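# Untie the cord from a flower bunch with two arms

## Task

Get the cord off the flowers, keeping the stems in their original shape and the blooms unsquashed.

## Robot and tools

Robot: two arms, left_arm and right_arm, each ending in a parallel two-finger gripper with a wrist camera. Root links in the scene frame: left_arm at (-0.001, +0.286, 0) m, turned very slightly about z (quat_wxyz +1.000, 0, 0, +0.008); right_arm at (-0.027, -0.243, 0) m, unrotated. A two-camera stand is fixed to the floor behind them. A brief outside nudge may sometimes shift a loose object.

Frame: all printed poses, velocities and targets use the scene frame. Its origin sits at table-top height halfway between the nominal bases; +x points out over the table, +z up, and left_arm is on the +y side. Arm names do not match image left or right. Each gripper's fingers point along its own +z and separate along its own y. end_effector_position marks the spot between the pads, roughly 1 cm short of the fingertips. Printed positions and orientations may be off by a few cm, more at long reach.

execute_actions(actions, cameras): actions is a list of actions; each action is a table of 1 to 15 rows, one row per 1/30 s step, and a short table repeats its final row to fill 15 steps, so one action lasts 0.5 s. Each row holds 14 numbers, all in [-1, 1], covering both arms even when one is idle: left dx, dy, dz, rx, ry, rz, opening, then right dx, dy, dz, rx, ry, rz, opening. The six pose numbers are an offset, along scene axes, from that arm's Hand target as it stood when the action began; every row counts from that same start, and sending an offset again moves the arm further. Scale: 1.0 equals 0.6 m for dx, dy, dz and 180 degrees for the rotation vector rx, ry, rz, which turns about the Hand target's position. A translation longer than 1.0 is shortened. Opening is absolute: +1 fully open (0.094 m), -1 shut. Six zeros re-command the current Hand target; the opening number is always obeyed, so resend the present opening to leave a gripper unchanged. Images come back only for an empty actions list or when cameras names them (["all"], [] or names cam_high, cam_low, cam_left_wrist, cam_right_wrist; a wrong name voids the call).

move(target, speed, blend, opening_speed, grip_force, blocking, cameras): target is one 14-number row laid out as above, or a list of up to 15 such rows; every row is an offset from the same starting Hand targets, not from the row before. Grippers travel in straight lines, all arriving together, taking at least 0.5 s and at most 10 s for the whole list. speed is m/s, 0.002 to 2.9 (default 0.25), one value or one per target; rotation is capped at twice that in rad/s. blend (m) rounds corners of a list; 0 stops at each. opening_speed sets how fast commanded openings change, per second on the -1..+1 scale, at least 0.2: use it to close gently. grip_force is the per-pad force cap in newtons, 10 to 50 (50 is full), one value or one per arm; it persists until changed, and lower values close more slowly. blocking=false returns after about 0.5 s while the move continues. Moves ignore obstacles and the other arm, lag and can overshoot at speed, and paths close to an arm's own base can flip its shoulder; detour around it. The result adds a move: line with the ending (done, off_target, moving, held, fault) and limits (paced = sent pose clipped; held = steps withheld).

wait(seconds 0 to 10) lets time pass with commands held. stop brakes a running move. zoom_image(camera, region=[x0, y0, x1, y1]) magnifies part of a camera's latest image, in pixels from top-left, at most 504 by 504; images are 672x504. read_manual returns licence text only. finished_scene(scene) closes the current scene by its number; it is final, and the goal must remain true with the robot let go.

Results: end_effector_position (m) and end_effector_quat_wxyz; Hand target (last commanded pose after clipping, base for next offsets); Tool commands; grip_measured on the opening scale (reads up to about 2.5 mm wide when empty, and below the true width when squeezing); grip_effort_nm (motor effort, negative closing, not pad force); joint positions, velocities ("within noise" means still), torques (include gravity, offsets and noise); motor temperatures; for action calls, sampled positions. Orientation commands are clipped to 40 degrees from the current one each step. Arms often rest a few cm short of the command from friction and weight; resend or add the missing offset.

Gripping delicate things: below the reading at first contact, each 0.001 lower adds about 1 N per pad, and near 20 N force jumps to the cap, so set a low grip_force and a slow opening_speed for stems, blooms and cord. To release, command an opening well above grip_measured.

Avoid: dropping or throwing objects, hitting or pressing hard on anything, objects leaving the table, grippers, housings or wrist cameras touching each other (the clearance check does not prevent this), closing on the other arm's fingers, snagging the wrist-camera cable, and long pushes toward unreachable poses. Motors heat under load or when stretched: a MOTOR HOT line appears at 75 °C, 90 °C folds that arm away for good, and 100 °C drops it. To end a push, command a target back past the gripper.

Each tool is called as name(argument=value, ...) on one line, values as JSON.

## Session

execute_actions(actions=[])

Scene clock: 0.00 s.
left_arm: end_effector_position=(+0.2805, +0.1600, +0.1939) grip_measured=+1.000 grip_effort_nm=n/a end_effector_quat_wxyz=(+0.593, +0.223, +0.771, -0.067) | right_arm: end_effector_position=(+0.2449, -0.1495, +0.2202) grip_measured=+1.000 grip_effort_nm=n/a end_effector_quat_wxyz=(+0.533, -0.038, +0.834, +0.135)
Joint positions: left_arm=[-0.478 0.69 0.367 0.032 -0.065 0.149 0.094] | right_arm=[0.373 0.644 0.572 -0.335 0.073 0.233 0.094]
Joint velocities: within noise
Joint torques (N m): no reading
Motor temperatures (°C): left_arm=[29 31 29 29 29 31 28] | right_arm=[27 30 31 32 29 29 29]
Heat: left arm: 31 °C; right arm: 32 °C.
Hand target: left_arm +0.2807, +0.1599, +0.1999; +0.600, +0.220, +0.766, -0.069 | right_arm +0.2454, -0.1496, +0.2288; +0.543, -0.037, +0.828, +0.137
Tool commands: left_gripper/opening=+1.0 right_gripper/opening=+1.0

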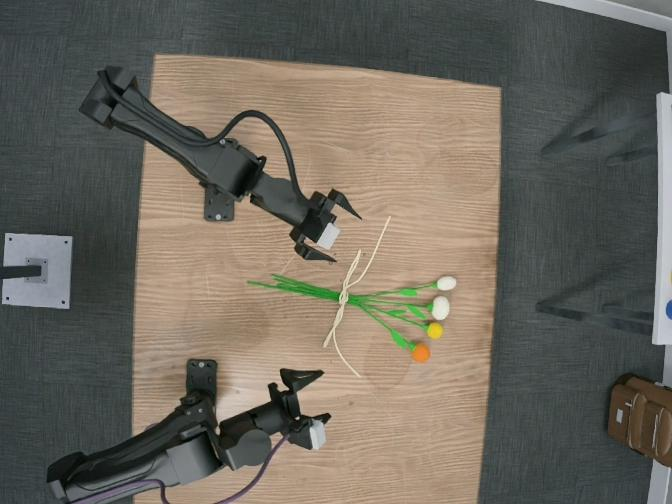

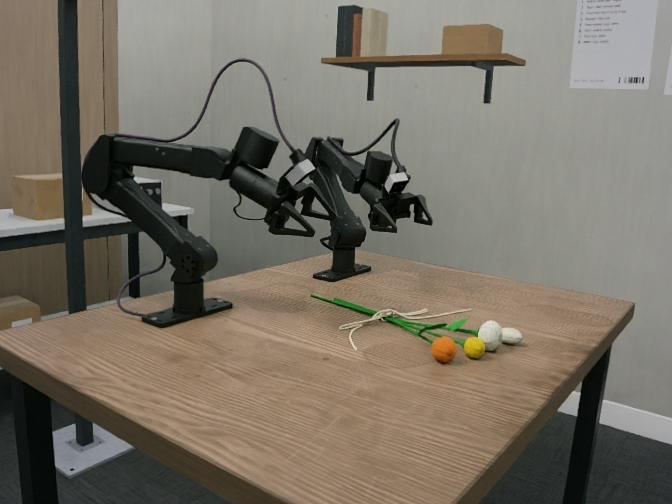

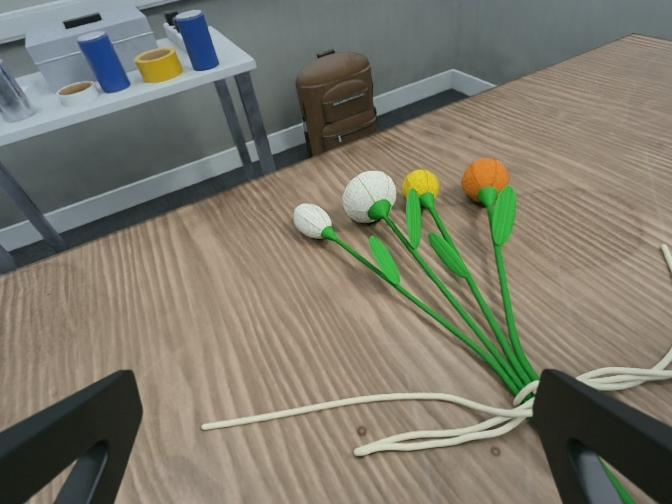

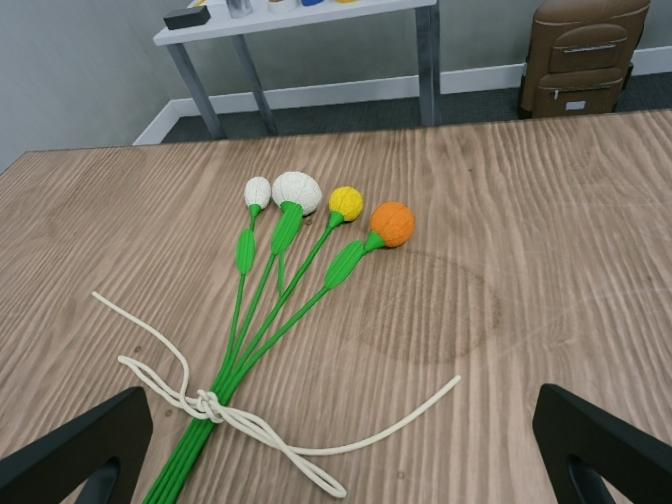

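move(target=[0.2105, 0.0352, -0.1565, -0.2377, 0.4045, 0.4946, 0.1, 0.1302, 0, -0.208, 0.0462, 0.3853, -0.2296, 0.1], speed=0.35, grip_force=40, cameras=["cam_high", "cam_left_wrist", "cam_right_wrist"])

Scene clock: 37.10 s.
left_arm: end_effector_position=(+0.4052, +0.1789, +0.1128) grip_measured=+0.103 grip_effort_nm=-0.13 end_effector_quat_wxyz=(+0.006, -0.595, +0.804, -0.013) | right_arm: end_effector_position=(+0.3161, -0.1504, +0.1000) grip_measured=+0.102 grip_effort_nm=-0.07 end_effector_quat_wxyz=(-0.005, +0.352, +0.936, -0.004)
Joint positions: left_arm=[-0.273 2.136 1.983 -1.389 0.006 -1.532 0.052] | right_arm=[0.26 1.907 1.599 -1.275 0 0.979 0.052]
Joint torques (N m): left_arm=[0.31 -8.1 9.85 0.08 -0.05 -0.15] | right_arm=[-0.25 -7.38 8.72 0.04 0 0.07]
Motor temperatures (°C): left_arm=[29 32 34 33 29 31 28] | right_arm=[27 30 35 37 29 29 29]
Heat: left arm: 34 °C; right arm: 37 °C.
Hand target: left_arm +0.4070, +0.1810, +0.1060; +0.000, -0.602, +0.799, -0.001 | right_arm +0.3235, -0.1496, +0.1041; +0.000, +0.358, +0.934, +0.000
Off the commanded pose: left_arm 0.007 m, 2 deg | right_arm 0.008 m, 1 deg.
grip_force (N): 40, 40
move: done
Images, in order (width x height): cam_high 672x504, cam_left_wrist 672x504, cam_right_wrist 672x504.

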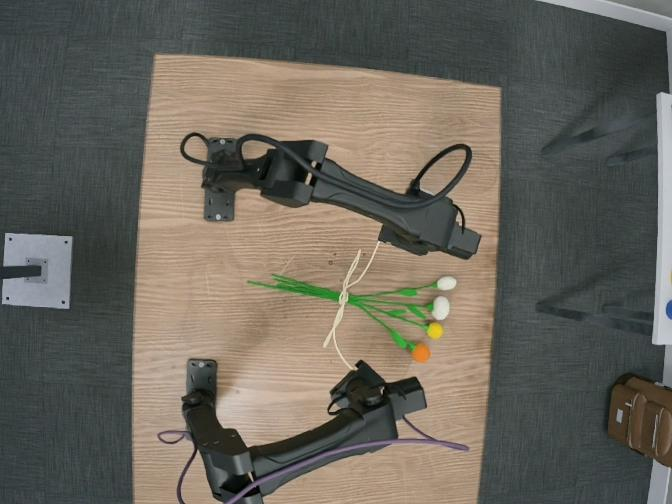

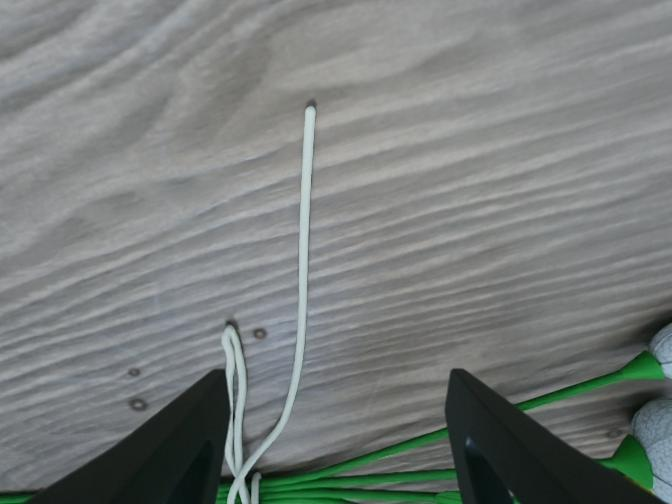

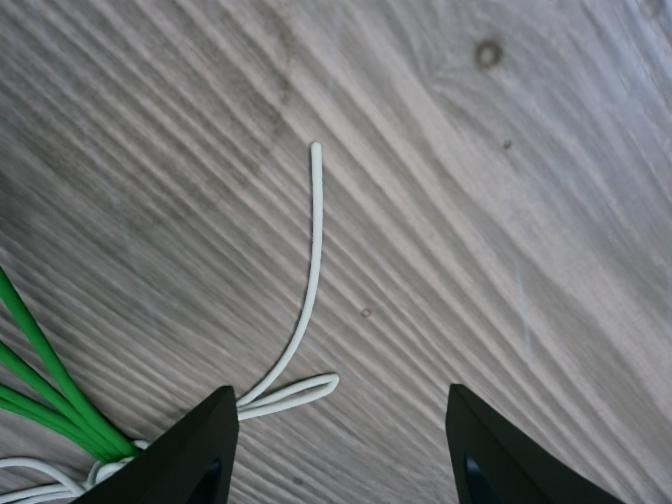

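move(target=[[-0.0235, 0.0068, -0.118, 0, 0, 0, 0.1, 0.0098, 0.0108, -0.115, 0, 0, 0, 0.1], [-0.0235, 0.0068, -0.1717, 0, 0, 0, 0.1, 0.0098, 0.0108, -0.1668, 0, 0, 0, 0.1]], speed=[0.12, 0.05], blend=[0.02, 0], cameras=["cam_left_wrist", "cam_right_wrist"])

Scene clock: 51.10 s.
left_arm: end_effector_position=(+0.3981, +0.1805, +0.0177) grip_measured=+0.103 grip_effort_nm=-0.13 end_effector_quat_wxyz=(+0.009, -0.595, +0.803, -0.017) | right_arm: end_effector_position=(+0.3330, -0.1440, +0.0127) grip_measured=+0.102 grip_effort_nm=-0.07 end_effector_quat_wxyz=(+0.007, +0.356, +0.935, +0.005)
Joint positions: left_arm=[-0.273 2.136 1.601 -0.997 0.008 -1.532 0.052] | right_arm=[0.264 2.021 1.402 -0.935 -0.001 0.992 0.052]
Joint torques (N m): left_arm=[0.39 -8.36 5.86 0.32 -0.08 -0.15] | right_arm=[0.4 -7.87 3.93 0.3 0.01 0.07]
Heat: left arm: 34 °C; right arm: 35 °C.
Hand target: left_arm +0.3929, +0.1851, +0.0029; +0.000, -0.602, +0.799, -0.001 | right_arm +0.3294, -0.1432, +0.0040; +0.000, +0.358, +0.934, +0.000
Off the commanded pose: left_arm 0.016 m, 2 deg | right_arm 0.009 m, 1 deg.
grip_force (N): 40, 40
move: off_target (left_arm); blend cut to 0.0161 m at target 1
Images, in order (width x height): cam_left_wrist 672x504, cam_right_wrist 672x504.

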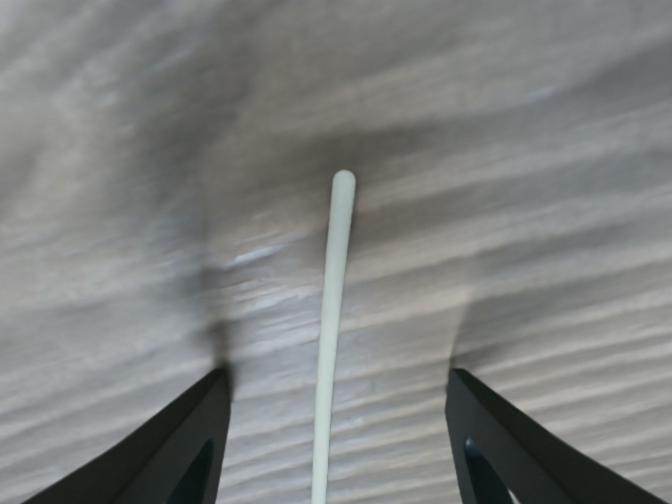

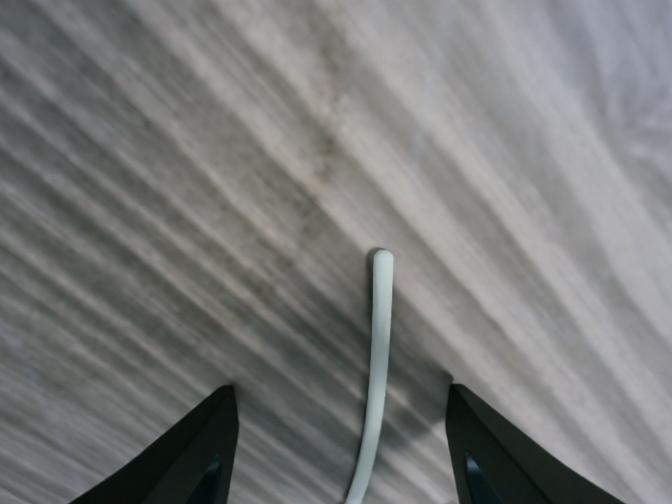

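move(target=[[0, 0, -0.0083, 0, 0, 0, 0.1, 0, 0, -0.001, 0, 0, 0, 0.1], [0, 0, -0.0083, 0, 0, 0, -1, 0, 0, -0.001, 0, 0, 0, -1]], speed=0.04, opening_speed=1.2, cameras=["cam_left_wrist", "cam_right_wrist", "cam_high"])

Scene clock: 61.07 s.
left_arm: end_effector_position=(+0.3923, +0.1821, +0.0154) grip_measured=-0.955 grip_effort_nm=-0.77 end_effector_quat_wxyz=(+0.002, -0.595, +0.803, -0.009) | right_arm: end_effector_position=(+0.3338, -0.1436, +0.0127) grip_measured=-0.990 grip_effort_nm=-0.53 end_effector_quat_wxyz=(+0.008, +0.356, +0.934, +0.007)
Joint positions: left_arm=[-0.273 2.136 1.592 -1.009 0.008 -1.532 0.002] | right_arm=[0.264 2.021 1.402 -0.931 -0.002 0.993 0]
Joint torques (N m): left_arm=[0.39 -7.86 5.53 0.59 -0.08 -0.14] | right_arm=[0.29 -7.9 3.92 0.3 0 0.07]
Heat: left arm: 35 °C; right arm: 34 °C.
Hand target: left_arm +0.3928, +0.1851, -0.0021; +0.000, -0.602, +0.799, -0.001 | right_arm +0.3294, -0.1432, +0.0034; +0.000, +0.358, +0.934, +0.000
Off the commanded pose: left_arm 0.018 m, 1 deg | right_arm 0.010 m, 1 deg.
grip_force (N): 40, 40
move: off_target (left_arm); target 2's new opening was sent with left_arm's hand 0.020 m and 3 deg from that target
Images, in order (width x height): cam_high 672x504, cam_left_wrist 672x504, cam_right_wrist 672x504.

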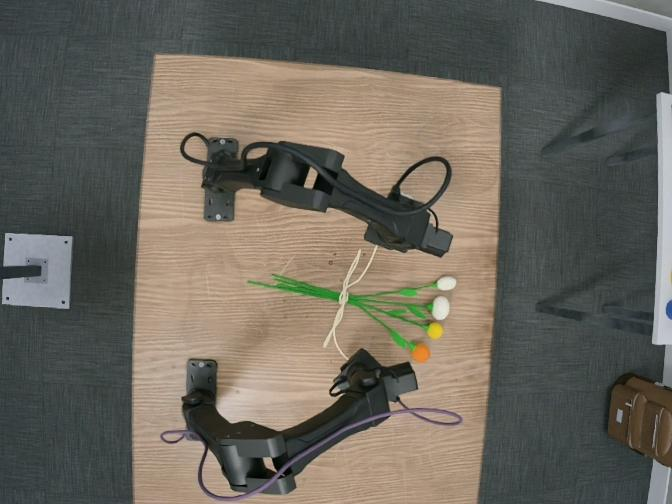

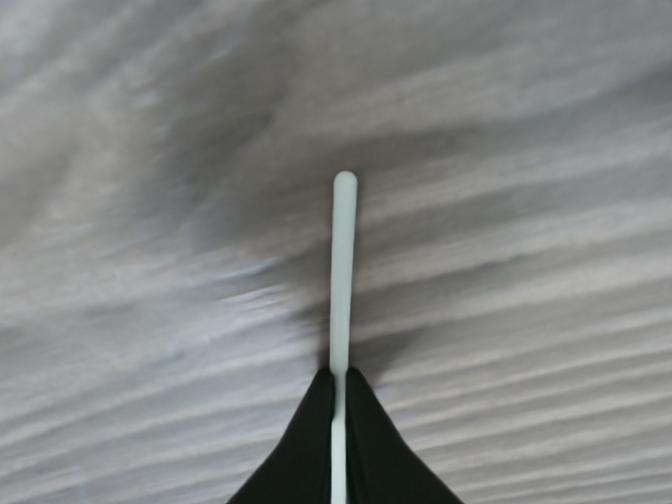

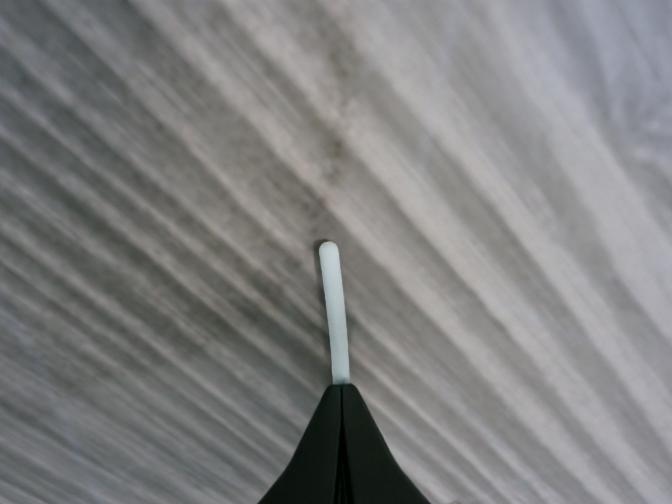

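move(target=[[0, 0, 0, 0, 0, 0, -1, 0, 0, 0, 0, 0, 0, -0.3], [0, 0, 0, 0, 0, 0, -1, 0, 0, -0.0117, 0, 0, 0, -0.3], [0, 0, 0, 0, 0, 0, -1, 0, 0, -0.0117, 0, 0, 0, -1]], speed=0.04, opening_speed=1.2, cameras=["cam_right_wrist"])

Scene clock: 74.70 s.
left_arm: end_effector_position=(+0.3923, +0.1821, +0.0154) grip_measured=-0.957 grip_effort_nm=-0.82 end_effector_quat_wxyz=(+0.002, -0.595, +0.803, -0.009) | right_arm: end_effector_position=(+0.3328, -0.1439, +0.0101) grip_measured=-0.943 grip_effort_nm=-0.80 end_effector_quat_wxyz=(+0.007, +0.356, +0.934, +0.006)
Joint positions: left_arm=[-0.273 2.136 1.592 -1.009 0.008 -1.532 0.002] | right_arm=[0.264 2.022 1.394 -0.923 -0.002 0.993 0.003]
Joint torques (N m): left_arm=[0.4 -7.86 5.53 0.59 -0.08 -0.14] | right_arm=[0.35 -7.2 3.32 0.48 0 0.06]
Heat: left arm: 36 °C; right arm: 34 °C.
Hand target: left_arm +0.3928, +0.1851, -0.0021; +0.000, -0.602, +0.799, -0.001 | right_arm +0.3293, -0.1432, -0.0037; +0.000, +0.358, +0.934, +0.000
Off the commanded pose: left_arm 0.018 m, 1 deg | right_arm 0.014 m, 1 deg.
grip_force (N): 40, 40
move: off_target (left_arm, right_arm); target 3's new opening was sent with right_arm's hand 0.014 m and 1 deg from that target
Images, in order (width x height): cam_right_wrist 672x504.

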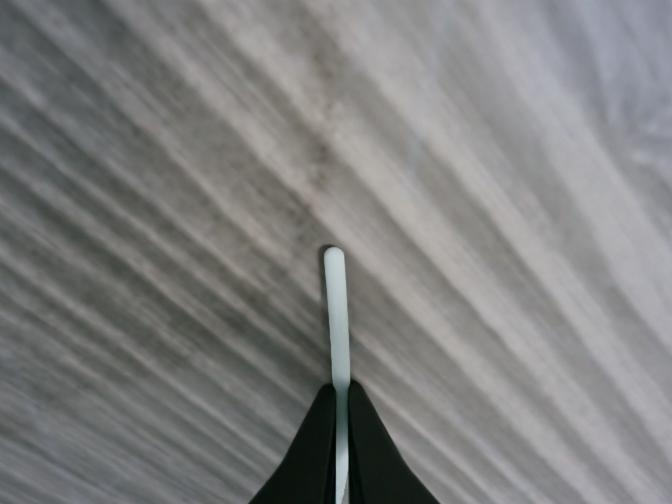

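move(target=[[0, 0, 0.045, 0, 0, 0, -1, 0, 0, 0.05, 0, 0, 0, -1], [-0.0797, 0.0083, 0.0533, 0, 0, 0, -1, -0.0827, 0.0037, 0.06, 0, 0, -0.211, -1], [-0.0147, 0.318, 0.0567, 0, 0, 0, -1, -0.1105, -0.3113, 0.0667, 0, 0, -0.211, -1]], speed=[0.08, 0.12, 0.08], blend=[0.01, 0.02, 0], cameras=["cam_high", "cam_low"])

zoom_image(camera="cam_high", region=[290, 200, 410, 380])

Scene clock: 103.40 s.
left_arm: end_effector_position=(+0.3818, +0.3726, +0.0372) grip_measured=-0.957 grip_effort_nm=-0.82 end_effector_quat_wxyz=(+0.006, -0.603, +0.797, -0.009) | right_arm: end_effector_position=(+0.2582, -0.3271, +0.0278) grip_measured=-0.944 grip_effort_nm=-0.83 end_effector_quat_wxyz=(-0.014, +0.645, +0.764, -0.003)
Joint positions: left_arm=[0.21 2.059 1.563 -1.057 0.011 -1.07 0.002] | right_arm=[-0.294 1.771 1.128 -0.955 -0.006 1.109 0.003]
Joint torques (N m): left_arm=[0.2 -7.54 9.7 0.11 -0.11 0.07] | right_arm=[-0.14 -8.44 6.37 0.06 0.06 -0.08]
Motor temperatures (°C): left_arm=[29 37 32 31 29 31 29] | right_arm=[27 34 33 34 29 29 30]
Heat: left arm: 37 °C; right arm: 34 °C.
Hand target: left_arm +0.3841, +0.3759, +0.0320; +0.000, -0.602, +0.799, -0.001 | right_arm +0.2631, -0.3299, +0.0363; +0.000, +0.642, +0.766, +0.000
Off the commanded pose: left_arm 0.007 m, 1 deg | right_arm 0.010 m, 2 deg.
grip_force (N): 40, 40
move: done
Images, in order (width x height): cam_high 672x504, cam_low 672x504.

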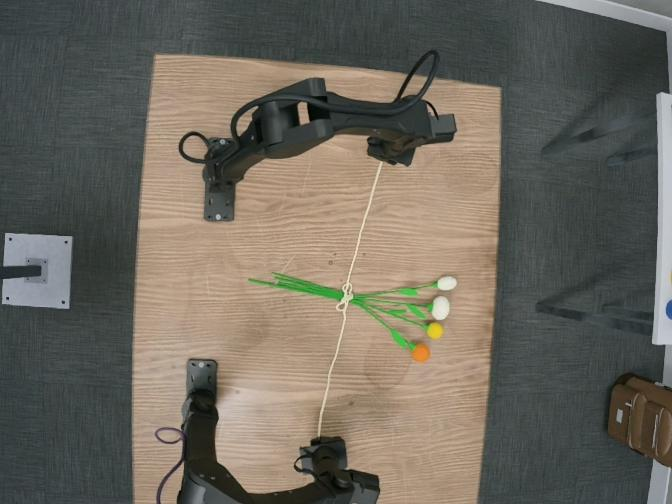

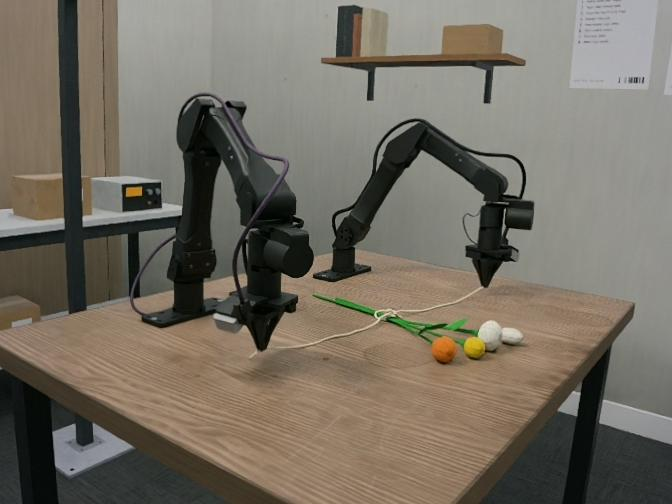

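Scaled by 2.800.

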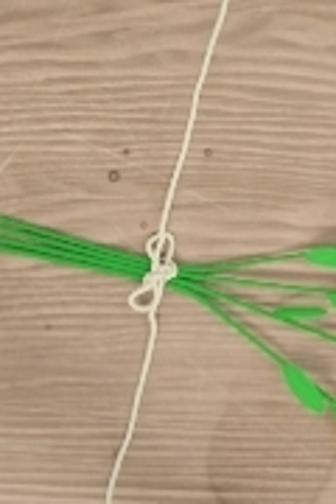

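move(target=[0.016, 0.08, 0, 0, 0, 0, -1, -0.004, -0.08, 0.005, 0, 0, 0, -1], speed=0.08, cameras=["cam_high", "cam_low"])

zoom_image(camera="cam_high", region=[290, 200, 410, 380])

Scene clock: 114.53 s.
left_arm: end_effector_position=(+0.3922, +0.4198, +0.0388) grip_measured=-0.957 grip_effort_nm=-0.83 end_effector_quat_wxyz=(+0.007, -0.603, +0.798, -0.008) | right_arm: end_effector_position=(+0.2534, -0.3727, +0.0357) grip_measured=-0.944 grip_effort_nm=-0.83 end_effector_quat_wxyz=(-0.007, +0.645, +0.764, +0.002)
Joint positions: left_arm=[0.316 2.145 1.702 -1.109 0.011 -0.963 0.002] | right_arm=[-0.441 1.788 1.182 -0.977 -0.007 0.962 0.003]
Joint torques (N m): left_arm=[0.31 -8.12 9.83 0.14 -0.11 0.04] | right_arm=[-0.14 -6.16 8.27 0.08 0.06 -0.07]
Heat: left arm: 36 °C; right arm: 36 °C.
Hand target: left_arm +0.3938, +0.4238, +0.0322; +0.000, -0.601, +0.799, -0.001 | right_arm +0.2606, -0.3779, +0.0393; +0.000, +0.642, +0.766, +0.000
Off the commanded pose: left_arm 0.008 m, 1 deg | right_arm 0.010 m, 1 deg.
grip_force (N): 40, 40
move: done
Images, in order (width x height): cam_high 672x504, cam_low 672x504.

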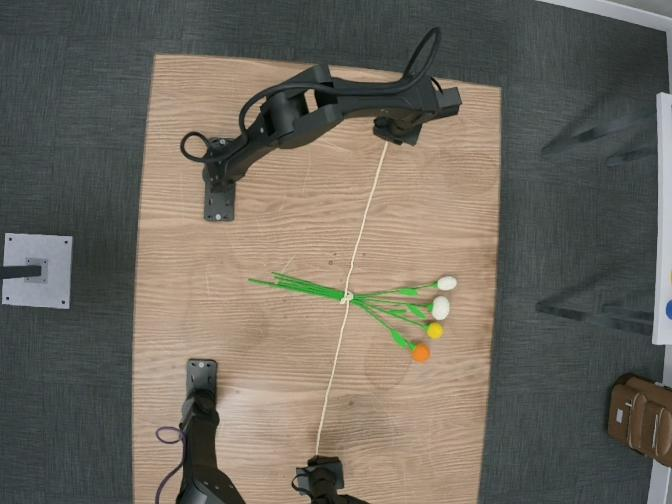

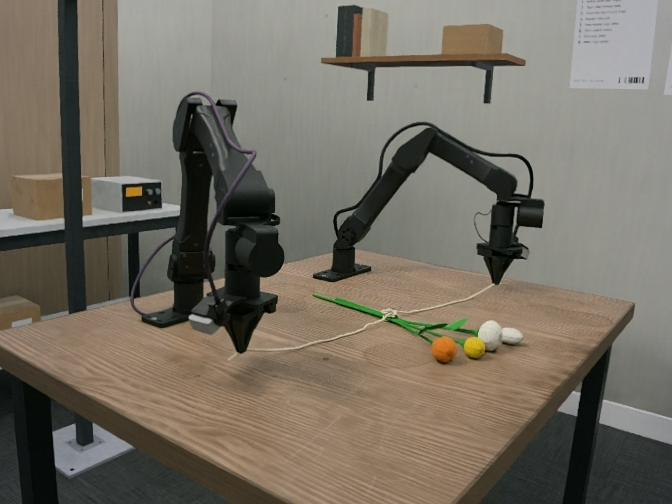

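Scaled by 2.800.

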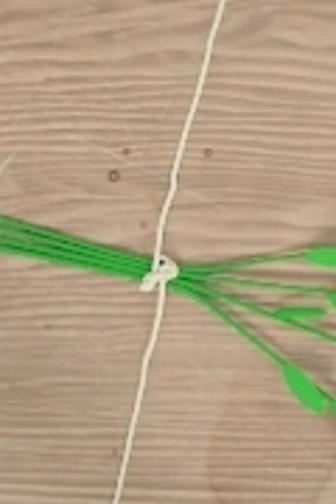

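move(target=[0.01, 0.055, 0, 0, 0, 0, -1, -0.004, -0.055, 0, 0, 0, 0, -1], speed=0.06, cameras=["cam_high", "cam_low"])

zoom_image(camera="cam_high", region=[290, 220, 410, 370])

zoom_image(camera="cam_low", region=[330, 270, 450, 360])

Scene clock: 123.97 s.
left_arm: end_effector_position=(+0.3985, +0.4522, +0.0397) grip_measured=-0.957 grip_effort_nm=-0.82 end_effector_quat_wxyz=(+0.007, -0.603, +0.798, -0.008) | right_arm: end_effector_position=(+0.2516, -0.4048, +0.0361) grip_measured=-0.944 grip_effort_nm=-0.83 end_effector_quat_wxyz=(-0.007, +0.645, +0.764, +0.002)
Joint positions: left_arm=[0.382 2.217 1.82 -1.157 0.011 -0.897 0.002] | right_arm=[-0.534 1.834 1.243 -0.992 -0.007 0.869 0.003]
Joint torques (N m): left_arm=[0.44 -8.59 9.91 0.13 -0.11 0.03] | right_arm=[-0.02 -6.2 8.29 0.09 0.05 -0.06]
Heat: left arm: 36 °C; right arm: 35 °C.
Hand target: left_arm +0.3997, +0.4569, +0.0321; +0.000, -0.602, +0.799, -0.001 | right_arm +0.2584, -0.4109, +0.0393; +0.000, +0.642, +0.766, +0.000
Off the commanded pose: left_arm 0.009 m, 1 deg | right_arm 0.010 m, 1 deg.
grip_force (N): 40, 40
move: done
Images, in order (width x height): cam_high 672x504, cam_low 672x504.

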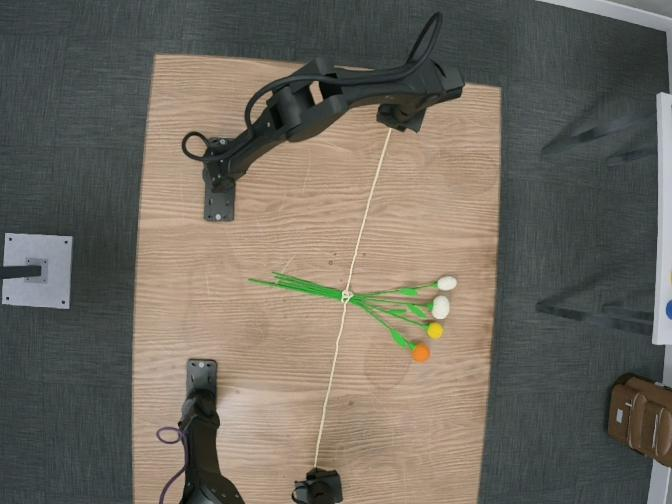

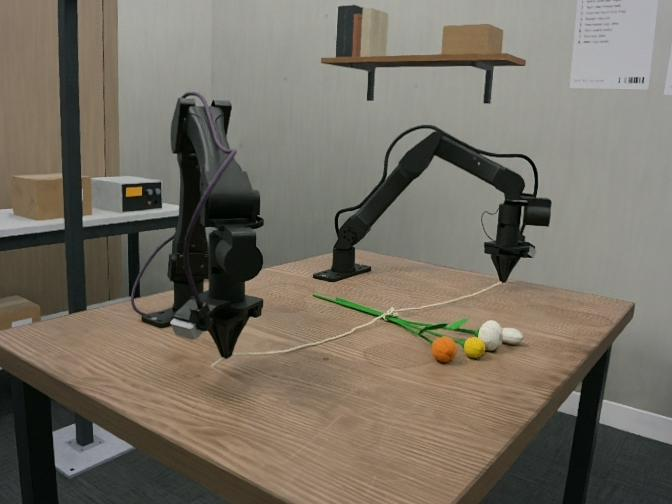

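Scaled by 3.360.

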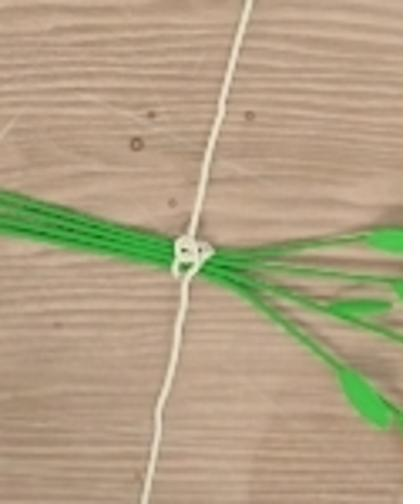

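Scaled by 4.200.

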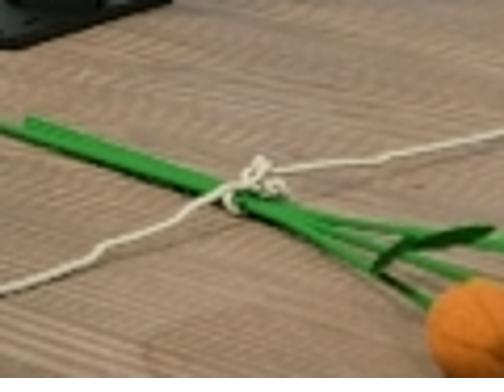

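move(target=[0.008, 0.05, 0, 0, 0, 0, -1, -0.002, -0.05, 0, 0, 0, 0, -1], speed=0.06, cameras=["cam_high", "cam_low"])

zoom_image(camera="cam_high", region=[300, 240, 400, 350])

zoom_image(camera="cam_low", region=[330, 270, 450, 360])

Scene clock: 138.00 s.
left_arm: end_effector_position=(+0.4039, +0.4831, +0.0410) grip_measured=-0.957 grip_effort_nm=-0.82 end_effector_quat_wxyz=(+0.009, -0.603, +0.797, -0.007) | right_arm: end_effector_position=(+0.2508, -0.4345, +0.0365) grip_measured=-0.944 grip_effort_nm=-0.83 end_effector_quat_wxyz=(-0.006, +0.645, +0.764, +0.003)
Joint positions: left_arm=[0.44 2.291 1.949 -1.208 0.011 -0.839 0.002] | right_arm=[-0.611 1.888 1.315 -1.01 -0.007 0.792 0.003]
Joint torques (N m): left_arm=[0.24 -9.05 9.95 0.13 -0.11 0.05] | right_arm=[-0.08 -6.67 8.35 0.07 0.06 -0.09]
Heat: left arm: 36 °C; right arm: 37 °C.
Hand target: left_arm +0.4046, +0.4868, +0.0321; +0.000, -0.601, +0.799, -0.001 | right_arm +0.2571, -0.4409, +0.0393; +0.000, +0.642, +0.766, +0.000
Off the commanded pose: left_arm 0.010 m, 1 deg | right_arm 0.010 m, 1 deg.
grip_force (N): 40, 40
move: done
Images, in order (width x height): cam_high 672x504, cam_low 672x504.

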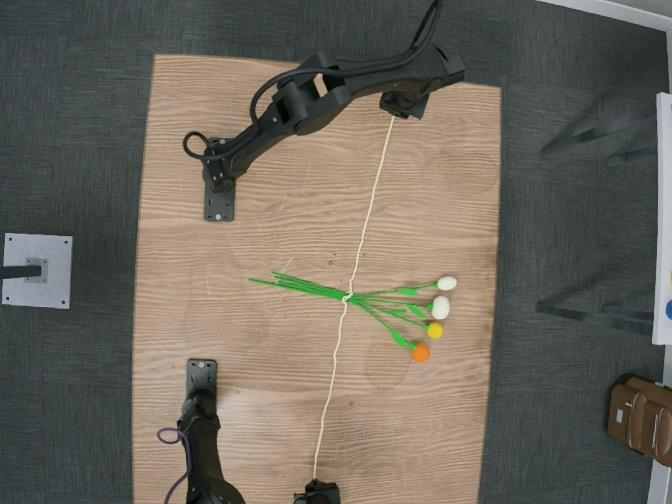

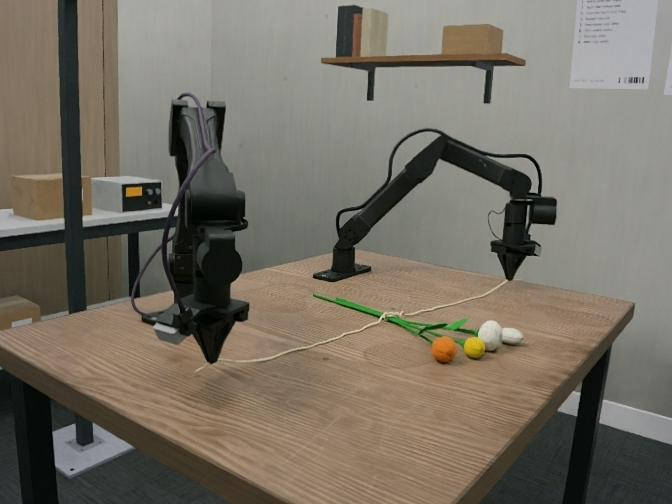

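Scaled by 4.582.

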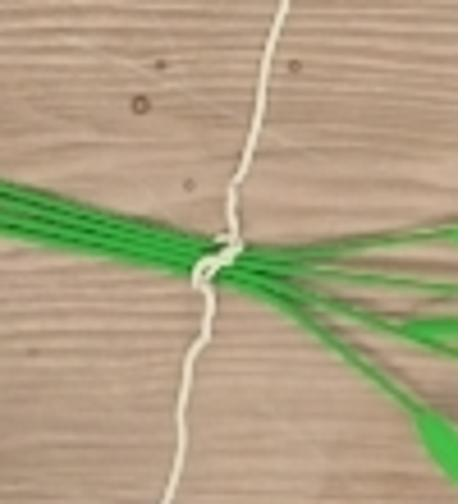

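Scaled by 4.200.

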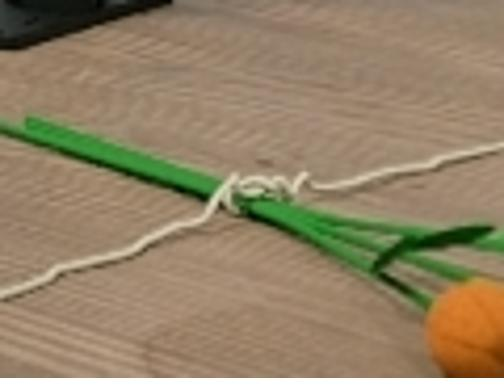

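move(target=[[-0.008, -0.033, -0.057, 0, 0, 0, -1, 0, 0, 0, 0, 0, 0, -1], [-0.008, -0.033, -0.057, 0, 0, 0, -0.3, 0, 0, 0, 0, 0, 0, -1], [-0.008, -0.033, 0.1465, 0, 0, 0, -0.3, 0, 0, 0, 0, 0, 0, -1]], speed=[0.1, 0.1, 0.2], opening_speed=1.2)

move(target=[-0.1463, -0.7867, -0.0233, -0.0431, -0.203, -0.9339, -0.32, 0, 0, 0, 0, 0, 0, -1], speed=0.4, cameras=["cam_high", "cam_left_wrist"])

Scene clock: 200.30 s.
left_arm: end_effector_position=(+0.3989, +0.4647, +0.1152) grip_measured=-0.303 grip_effort_nm=0.18 end_effector_quat_wxyz=(-0.006, -0.599, +0.801, -0.007) | right_arm: end_effector_position=(+0.2507, -0.4344, +0.0365) grip_measured=-0.944 grip_effort_nm=-0.83 end_effector_quat_wxyz=(-0.007, +0.645, +0.764, +0.003)
Joint positions: left_arm=[0.41 2.281 2.227 -1.525 0.017 -0.859 0.033] | right_arm=[-0.611 1.888 1.315 -1.01 -0.007 0.792 0.003]
Joint torques (N m): left_arm=[-0.24 -11.58 9.4 0.06 -0.16 -0.11] | right_arm=[-0.16 -6.79 8.49 0.09 0.06 -0.11]
Motor temperatures (°C): left_arm=[29 39 36 30 29 31 30] | right_arm=[27 35 39 33 29 29 31]
Heat: left arm: 39 °C; right arm: 39 °C.
Hand target: left_arm +0.3997, +0.4670, +0.1200; +0.000, -0.601, +0.799, -0.001 | right_arm +0.2571, -0.4409, +0.0393; +0.000, +0.642, +0.766, +0.000
Off the commanded pose: left_arm 0.005 m, 1 deg | right_arm 0.010 m, 1 deg.
grip_force (N): 40, 40
move: done; target 2's new opening was sent with left_arm's hand 0.018 m and 1 deg from that target

Scene clock: 204.93 s.
left_arm: end_effector_position=(+0.3110, +0.0008, +0.1090) grip_measured=-0.317 grip_effort_nm=-0.14 end_effector_quat_wxyz=(+0.145, +0.733, +0.647, -0.152) | right_arm: end_effector_position=(+0.2507, -0.4344, +0.0365) grip_measured=-0.944 grip_effort_nm=-0.83 end_effector_quat_wxyz=(-0.007, +0.645, +0.764, +0.003)
Joint positions: left_arm=[-0.605 1.941 1.611 -1.026 0.368 1.065 0.032] | right_arm=[-0.611 1.888 1.315 -1.01 -0.007 0.792 0.003]
Joint torques (N m): left_arm=[-0.18 -7.09 10.37 0.54 0.39 0.13] | right_arm=[-0.12 -6.86 8.39 0.08 0.04 -0.07]
Heat: left arm: 39 °C; right arm: 39 °C.
Hand target: left_arm +0.3120, -0.0050, +0.1061; +0.142, +0.737, +0.640, -0.163 | right_arm +0.2571, -0.4409, +0.0393; +0.000, +0.642, +0.766, +0.000
Off the commanded pose: left_arm 0.007 m, 2 deg | right_arm 0.009 m, 1 deg.
grip_force (N): 40, 40
move: done
Images, in order (width x height): cam_high 672x504, cam_left_wrist 672x504.

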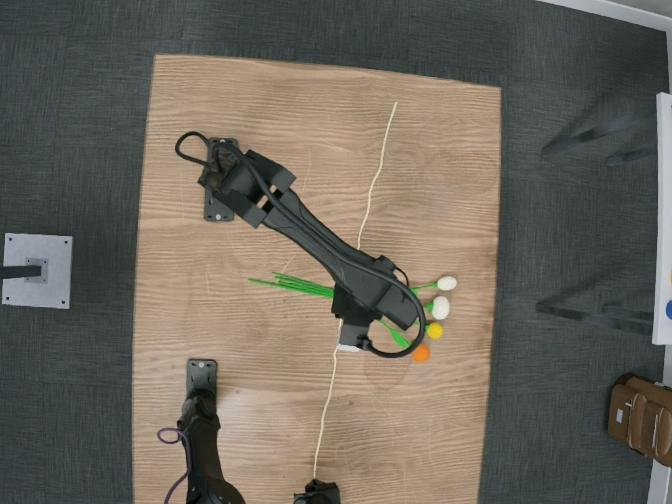

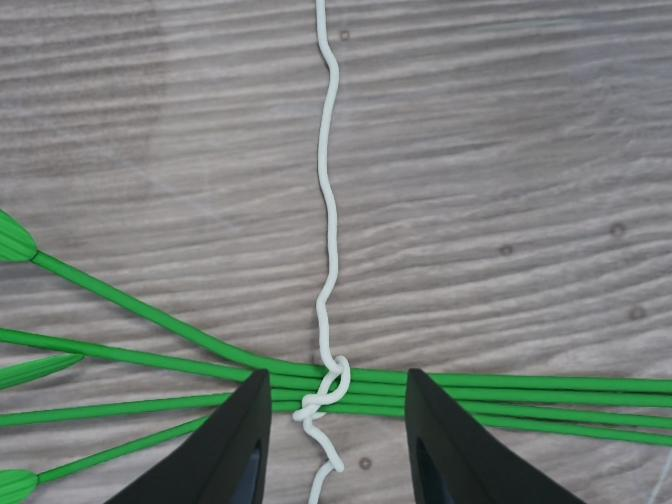

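move(target=[[0.0067,-0.0083,-0.1167,0,0,0,-0.32,0,0,0,0,0,0,-1],[0.0067,-0.0083,-0.1667,0,0,0,-0.32,0,0,0,0,0,0,-1]], speed=[0.12,0.05], blend=[0.01,0], cameras=["cam_high","cam_left_wrist"])

Scene clock: 252.20 s.
left_arm: end_effector_position=(+0.3229, -0.0073, +0.0196) grip_measured=-0.317 grip_effort_nm=-0.13 end_effector_quat_wxyz=(+0.152, +0.733, +0.645, -0.150) | right_arm: end_effector_position=(+0.2507, -0.4344, +0.0365) grip_measured=-0.944 grip_effort_nm=-0.83 end_effector_quat_wxyz=(-0.007, +0.645, +0.764, +0.003)
Joint positions: left_arm=[-0.605 2.067 1.424 -0.699 0.369 1.066 0.032] | right_arm=[-0.611 1.888 1.315 -1.01 -0.007 0.792 0.003]
Joint torques (N m): left_arm=[-0.62 -7.87 6.12 0.78 0.38 0.09] | right_arm=[-0.18 -6.84 8.44 0.1 0.05 -0.07]
Heat: left arm: 37 °C; right arm: 40 °C.
Hand target: left_arm +0.3160, -0.0099, +0.0059; +0.142, +0.737, +0.640, -0.163 | right_arm +0.2571, -0.4409, +0.0393; +0.000, +0.642, +0.766, +0.000
Off the commanded pose: left_arm 0.015 m, 2 deg | right_arm 0.009 m, 1 deg.
grip_force (N): 40, 40
move: off_target (left_arm)
Images, in order (width x height): cam_high 672x504, cam_left_wrist 672x504.

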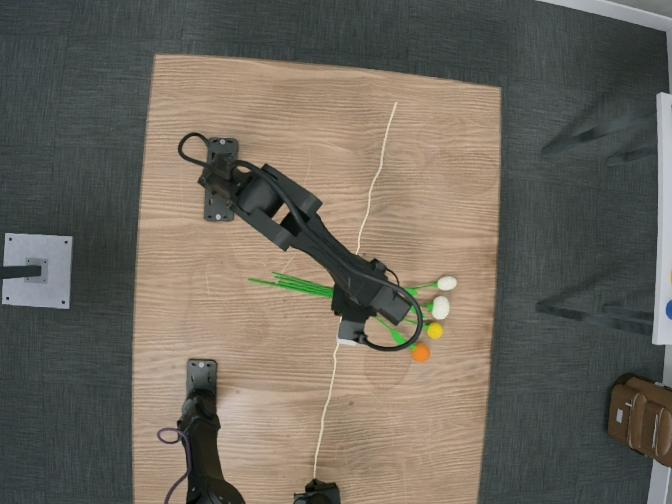

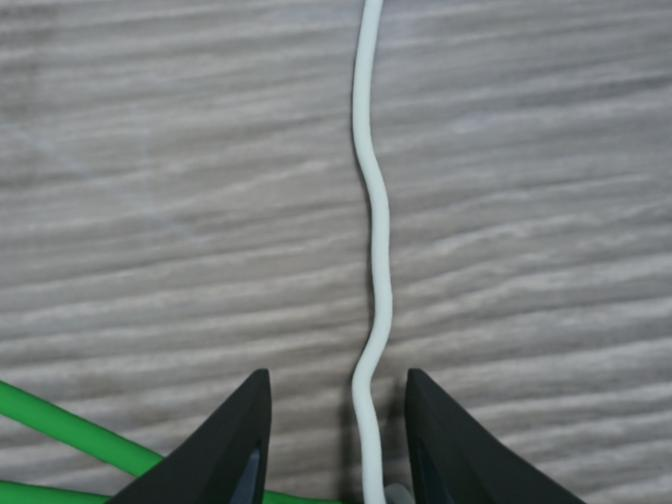

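move(target=[0,0,0,0,0,0,-0.32,0.005,-0.125,-0.02,0,0,0,-1], speed=0.08, cameras=["cam_high","cam_left_wrist"])

Scene clock: 285.77 s.
left_arm: end_effector_position=(+0.3233, -0.0086, +0.0202) grip_measured=-0.317 grip_effort_nm=-0.13 end_effector_quat_wxyz=(+0.155, +0.733, +0.644, -0.152) | right_arm: end_effector_position=(+0.2548, -0.5075, +0.0255) grip_measured=-0.944 grip_effort_nm=-0.83 end_effector_quat_wxyz=(-0.008, +0.645, +0.764, +0.004)
Joint positions: left_arm=[-0.605 2.067 1.424 -0.693 0.373 1.066 0.032] | right_arm=[-0.76 2.083 1.55 -1.054 -0.007 0.641 0.003]
Joint torques (N m): left_arm=[-0.58 -7.87 6.13 0.76 0.34 0.08] | right_arm=[-0.14 -8.36 8.59 0.1 0.04 -0.02]
Heat: left arm: 38 °C; right arm: 41 °C.
Hand target: left_arm +0.3160, -0.0099, +0.0059; +0.142, +0.737, +0.640, -0.163 | right_arm +0.2600, -0.5160, +0.0274; +0.000, +0.642, +0.766, +0.000
Off the commanded pose: left_arm 0.016 m, 2 deg | right_arm 0.010 m, 1 deg.
grip_force (N): 40, 40
move: off_target (left_arm)
Images, in order (width x height): cam_high 672x504, cam_left_wrist 672x504.

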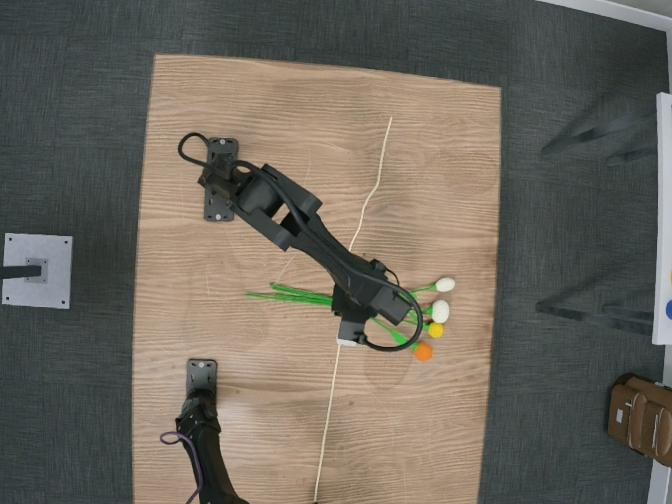

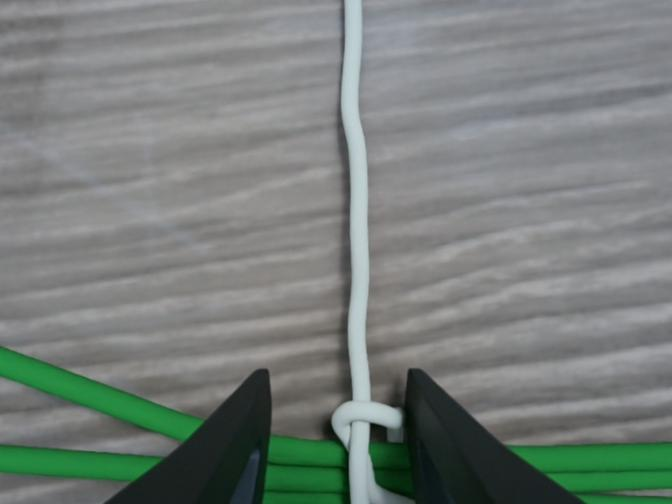

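move(target=[[0,0,0,0,0,0,-0.32,0,0.0333,-0.0457,0,0,0,-1],[0,0,0,0,0,0,-0.32,0,0.0333,-0.0457,0,0,0,-0.3],[0,0,0,0,0,0,-0.32,0,0.0333,0.1,0,0,0,-0.3],[0,0,0,0,0,0,-0.32,0.05,0.568,0.134,0,0,0,-0.3]], speed=[0.06,0.1,0.15,0.3], blend=[0,0,0.02,0], cameras=["cam_high","cam_right_wrist"])

Scene clock: 324.17 s.
left_arm: end_effector_position=(+0.3233, -0.0086, +0.0202) grip_measured=-0.317 grip_effort_nm=-0.13 end_effector_quat_wxyz=(+0.155, +0.733, +0.644, -0.152) | right_arm: end_effector_position=(+0.2831, -0.1719, +0.1043) grip_measured=-0.302 grip_effort_nm=0.11 end_effector_quat_wxyz=(-0.008, +0.637, +0.771, +0.004)
Joint positions: left_arm=[-0.605 2.067 1.424 -0.693 0.373 1.066 0.032] | right_arm=[0.211 1.754 1.422 -1.242 -0.018 1.591 0.033]
Joint torques (N m): left_arm=[-0.59 -7.88 6.12 0.75 0.34 0.09] | right_arm=[-0.31 -5.76 8.58 0.03 0.13 0.08]
Heat: left arm: 39 °C; right arm: 39 °C.
Hand target: left_arm +0.3160, -0.0099, +0.0059; +0.142, +0.737, +0.640, -0.163 | right_arm +0.2900, -0.1751, +0.1078; +0.000, +0.642, +0.766, +0.000
Off the commanded pose: left_arm 0.016 m, 2 deg | right_arm 0.008 m, 1 deg.
grip_force (N): 40, 40
move: off_target (left_arm)
Images, in order (width x height): cam_high 672x504, cam_right_wrist 672x504.

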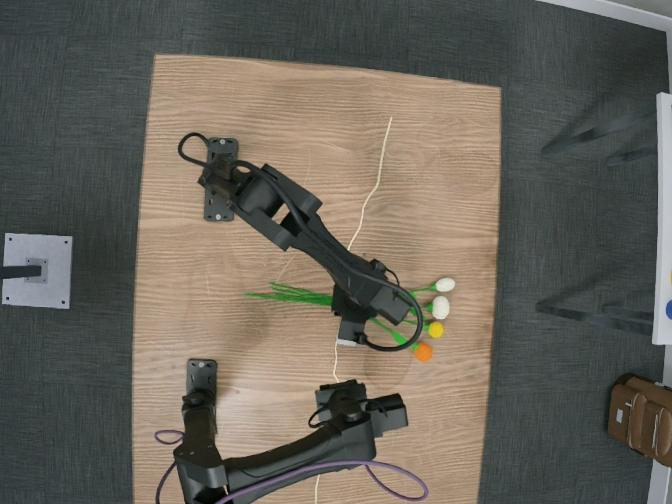

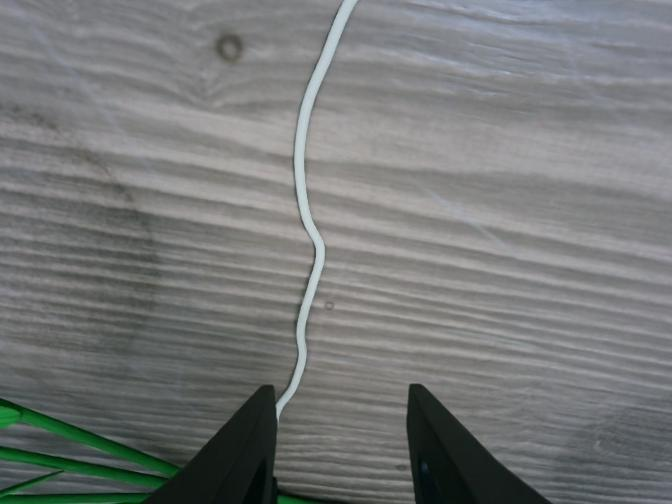

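move(target=[[0,0,0,0,0,0,-0.32,0.0117,0.0167,-0.125,0,0,0,-0.3],[0,0,0,0,0,0,-0.32,0.0117,0.0167,-0.1825,0,0,0,-0.3],[0,0,0,0,0,0,-0.32,0.0117,0.0167,-0.1825,0,0,0,-1]], speed=[0.15,0.05,0.05], blend=[0.005,0,0], opening_speed=1.2, cameras=["cam_right_wrist"])

Scene clock: 357.20 s.
left_arm: end_effector_position=(+0.3233, -0.0086, +0.0202) grip_measured=-0.317 grip_effort_nm=-0.13 end_effector_quat_wxyz=(+0.155, +0.733, +0.644, -0.152) | right_arm: end_effector_position=(+0.2984, -0.1630, +0.0092) grip_measured=-0.941 grip_effort_nm=-0.80 end_effector_quat_wxyz=(-0.004, +0.641, +0.768, +0.010)
Joint positions: left_arm=[-0.605 2.067 1.424 -0.693 0.373 1.066 0.032] | right_arm=[0.228 1.898 1.212 -0.873 -0.018 1.619 0.003]
Joint torques (N m): left_arm=[-0.59 -7.87 6.13 0.75 0.34 0.08] | right_arm=[0.24 -6.42 3.28 0.45 0.18 0.09]
Heat: left arm: 39 °C; right arm: 40 °C.
Hand target: left_arm +0.3160, -0.0099, +0.0059; +0.142, +0.737, +0.640, -0.163 | right_arm +0.2970, -0.1651, -0.0016; +0.000, +0.642, +0.766, +0.000
Off the commanded pose: left_arm 0.016 m, 2 deg | right_arm 0.011 m, 1 deg.
grip_force (N): 40, 40
move: off_target (left_arm, right_arm); target 3's new opening was sent with right_arm's hand 0.011 m and 1 deg from that target
Images, in order (width x height): cam_right_wrist 672x504.

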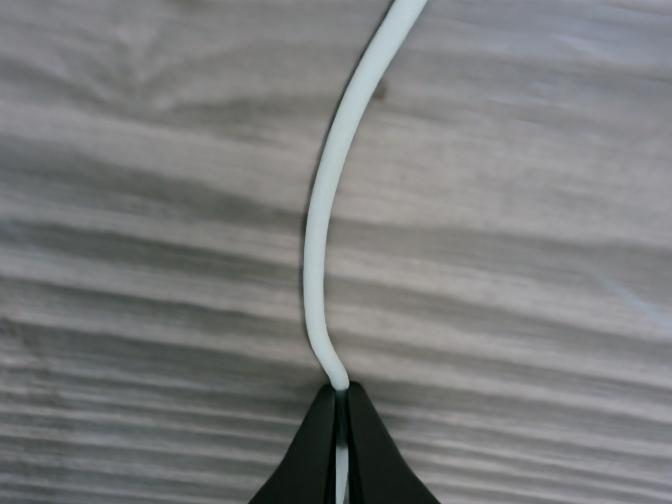

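move(target=[[0,0,0,0,0,0,-0.32,0.005,-0.0415,0.336,0,0,0,-1],[0,0,0,0,0,0,-0.32,0.005,-0.325,0.503,-0.06,-0.12,0,-1],[0,0,0,0,0,0,-0.32,0.005,-0.508,0.7027,-0.12,-0.24,0,-1]], speed=[0.15,0.15,0.15], blend=[0.04,0.04,0], cameras=["cam_high","cam_left_wrist"])

Scene clock: 390.70 s.
left_arm: end_effector_position=(+0.3246, -0.0125, +0.0220) grip_measured=-0.317 grip_effort_nm=-0.13 end_effector_quat_wxyz=(+0.164, +0.733, +0.641, -0.157) | right_arm: end_effector_position=(+0.2966, -0.4637, +0.4109) grip_measured=-0.943 grip_effort_nm=-0.83 end_effector_quat_wxyz=(+0.380, +0.594, +0.702, +0.099)
Joint positions: left_arm=[-0.605 2.067 1.424 -0.679 0.388 1.066 0.032] | right_arm=[-0.677 1.762 2.487 -1.503 -0.165 0.797 0.003]
Joint torques (N m): left_arm=[-0.59 -7.9 6.2 0.63 0.2 0.08] | right_arm=[-0.49 -4.93 6.83 1.44 -0.04 -0.06]
Heat: left arm: 40 °C; right arm: 37 °C.
Hand target: left_arm +0.3160, -0.0099, +0.0059; +0.142, +0.737, +0.640, -0.163 | right_arm +0.2999, -0.4698, +0.4201; +0.398, +0.586, +0.699, +0.095
Off the commanded pose: left_arm 0.018 m, 3 deg | right_arm 0.012 m, 2 deg.
grip_force (N): 40, 40
move: off_target (left_arm, right_arm)
Images, in order (width x height): cam_high 672x504, cam_left_wrist 672x504.

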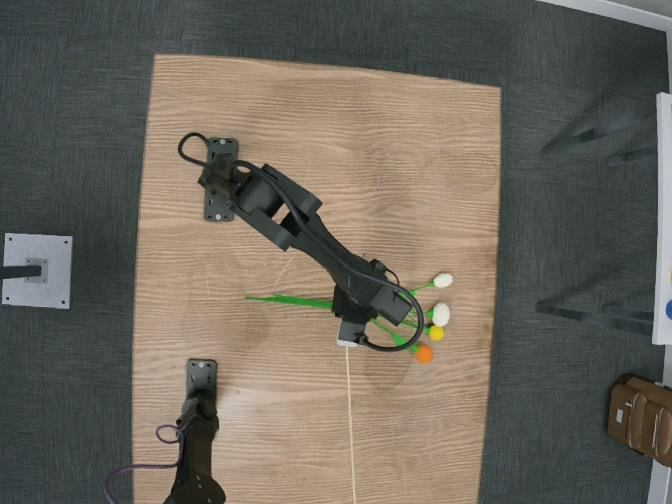

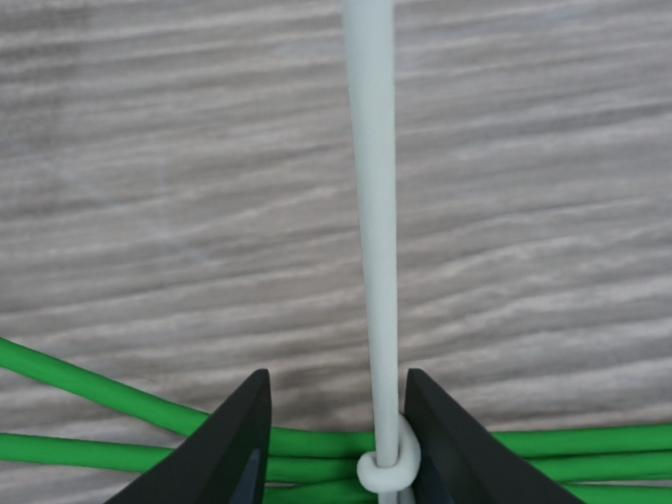

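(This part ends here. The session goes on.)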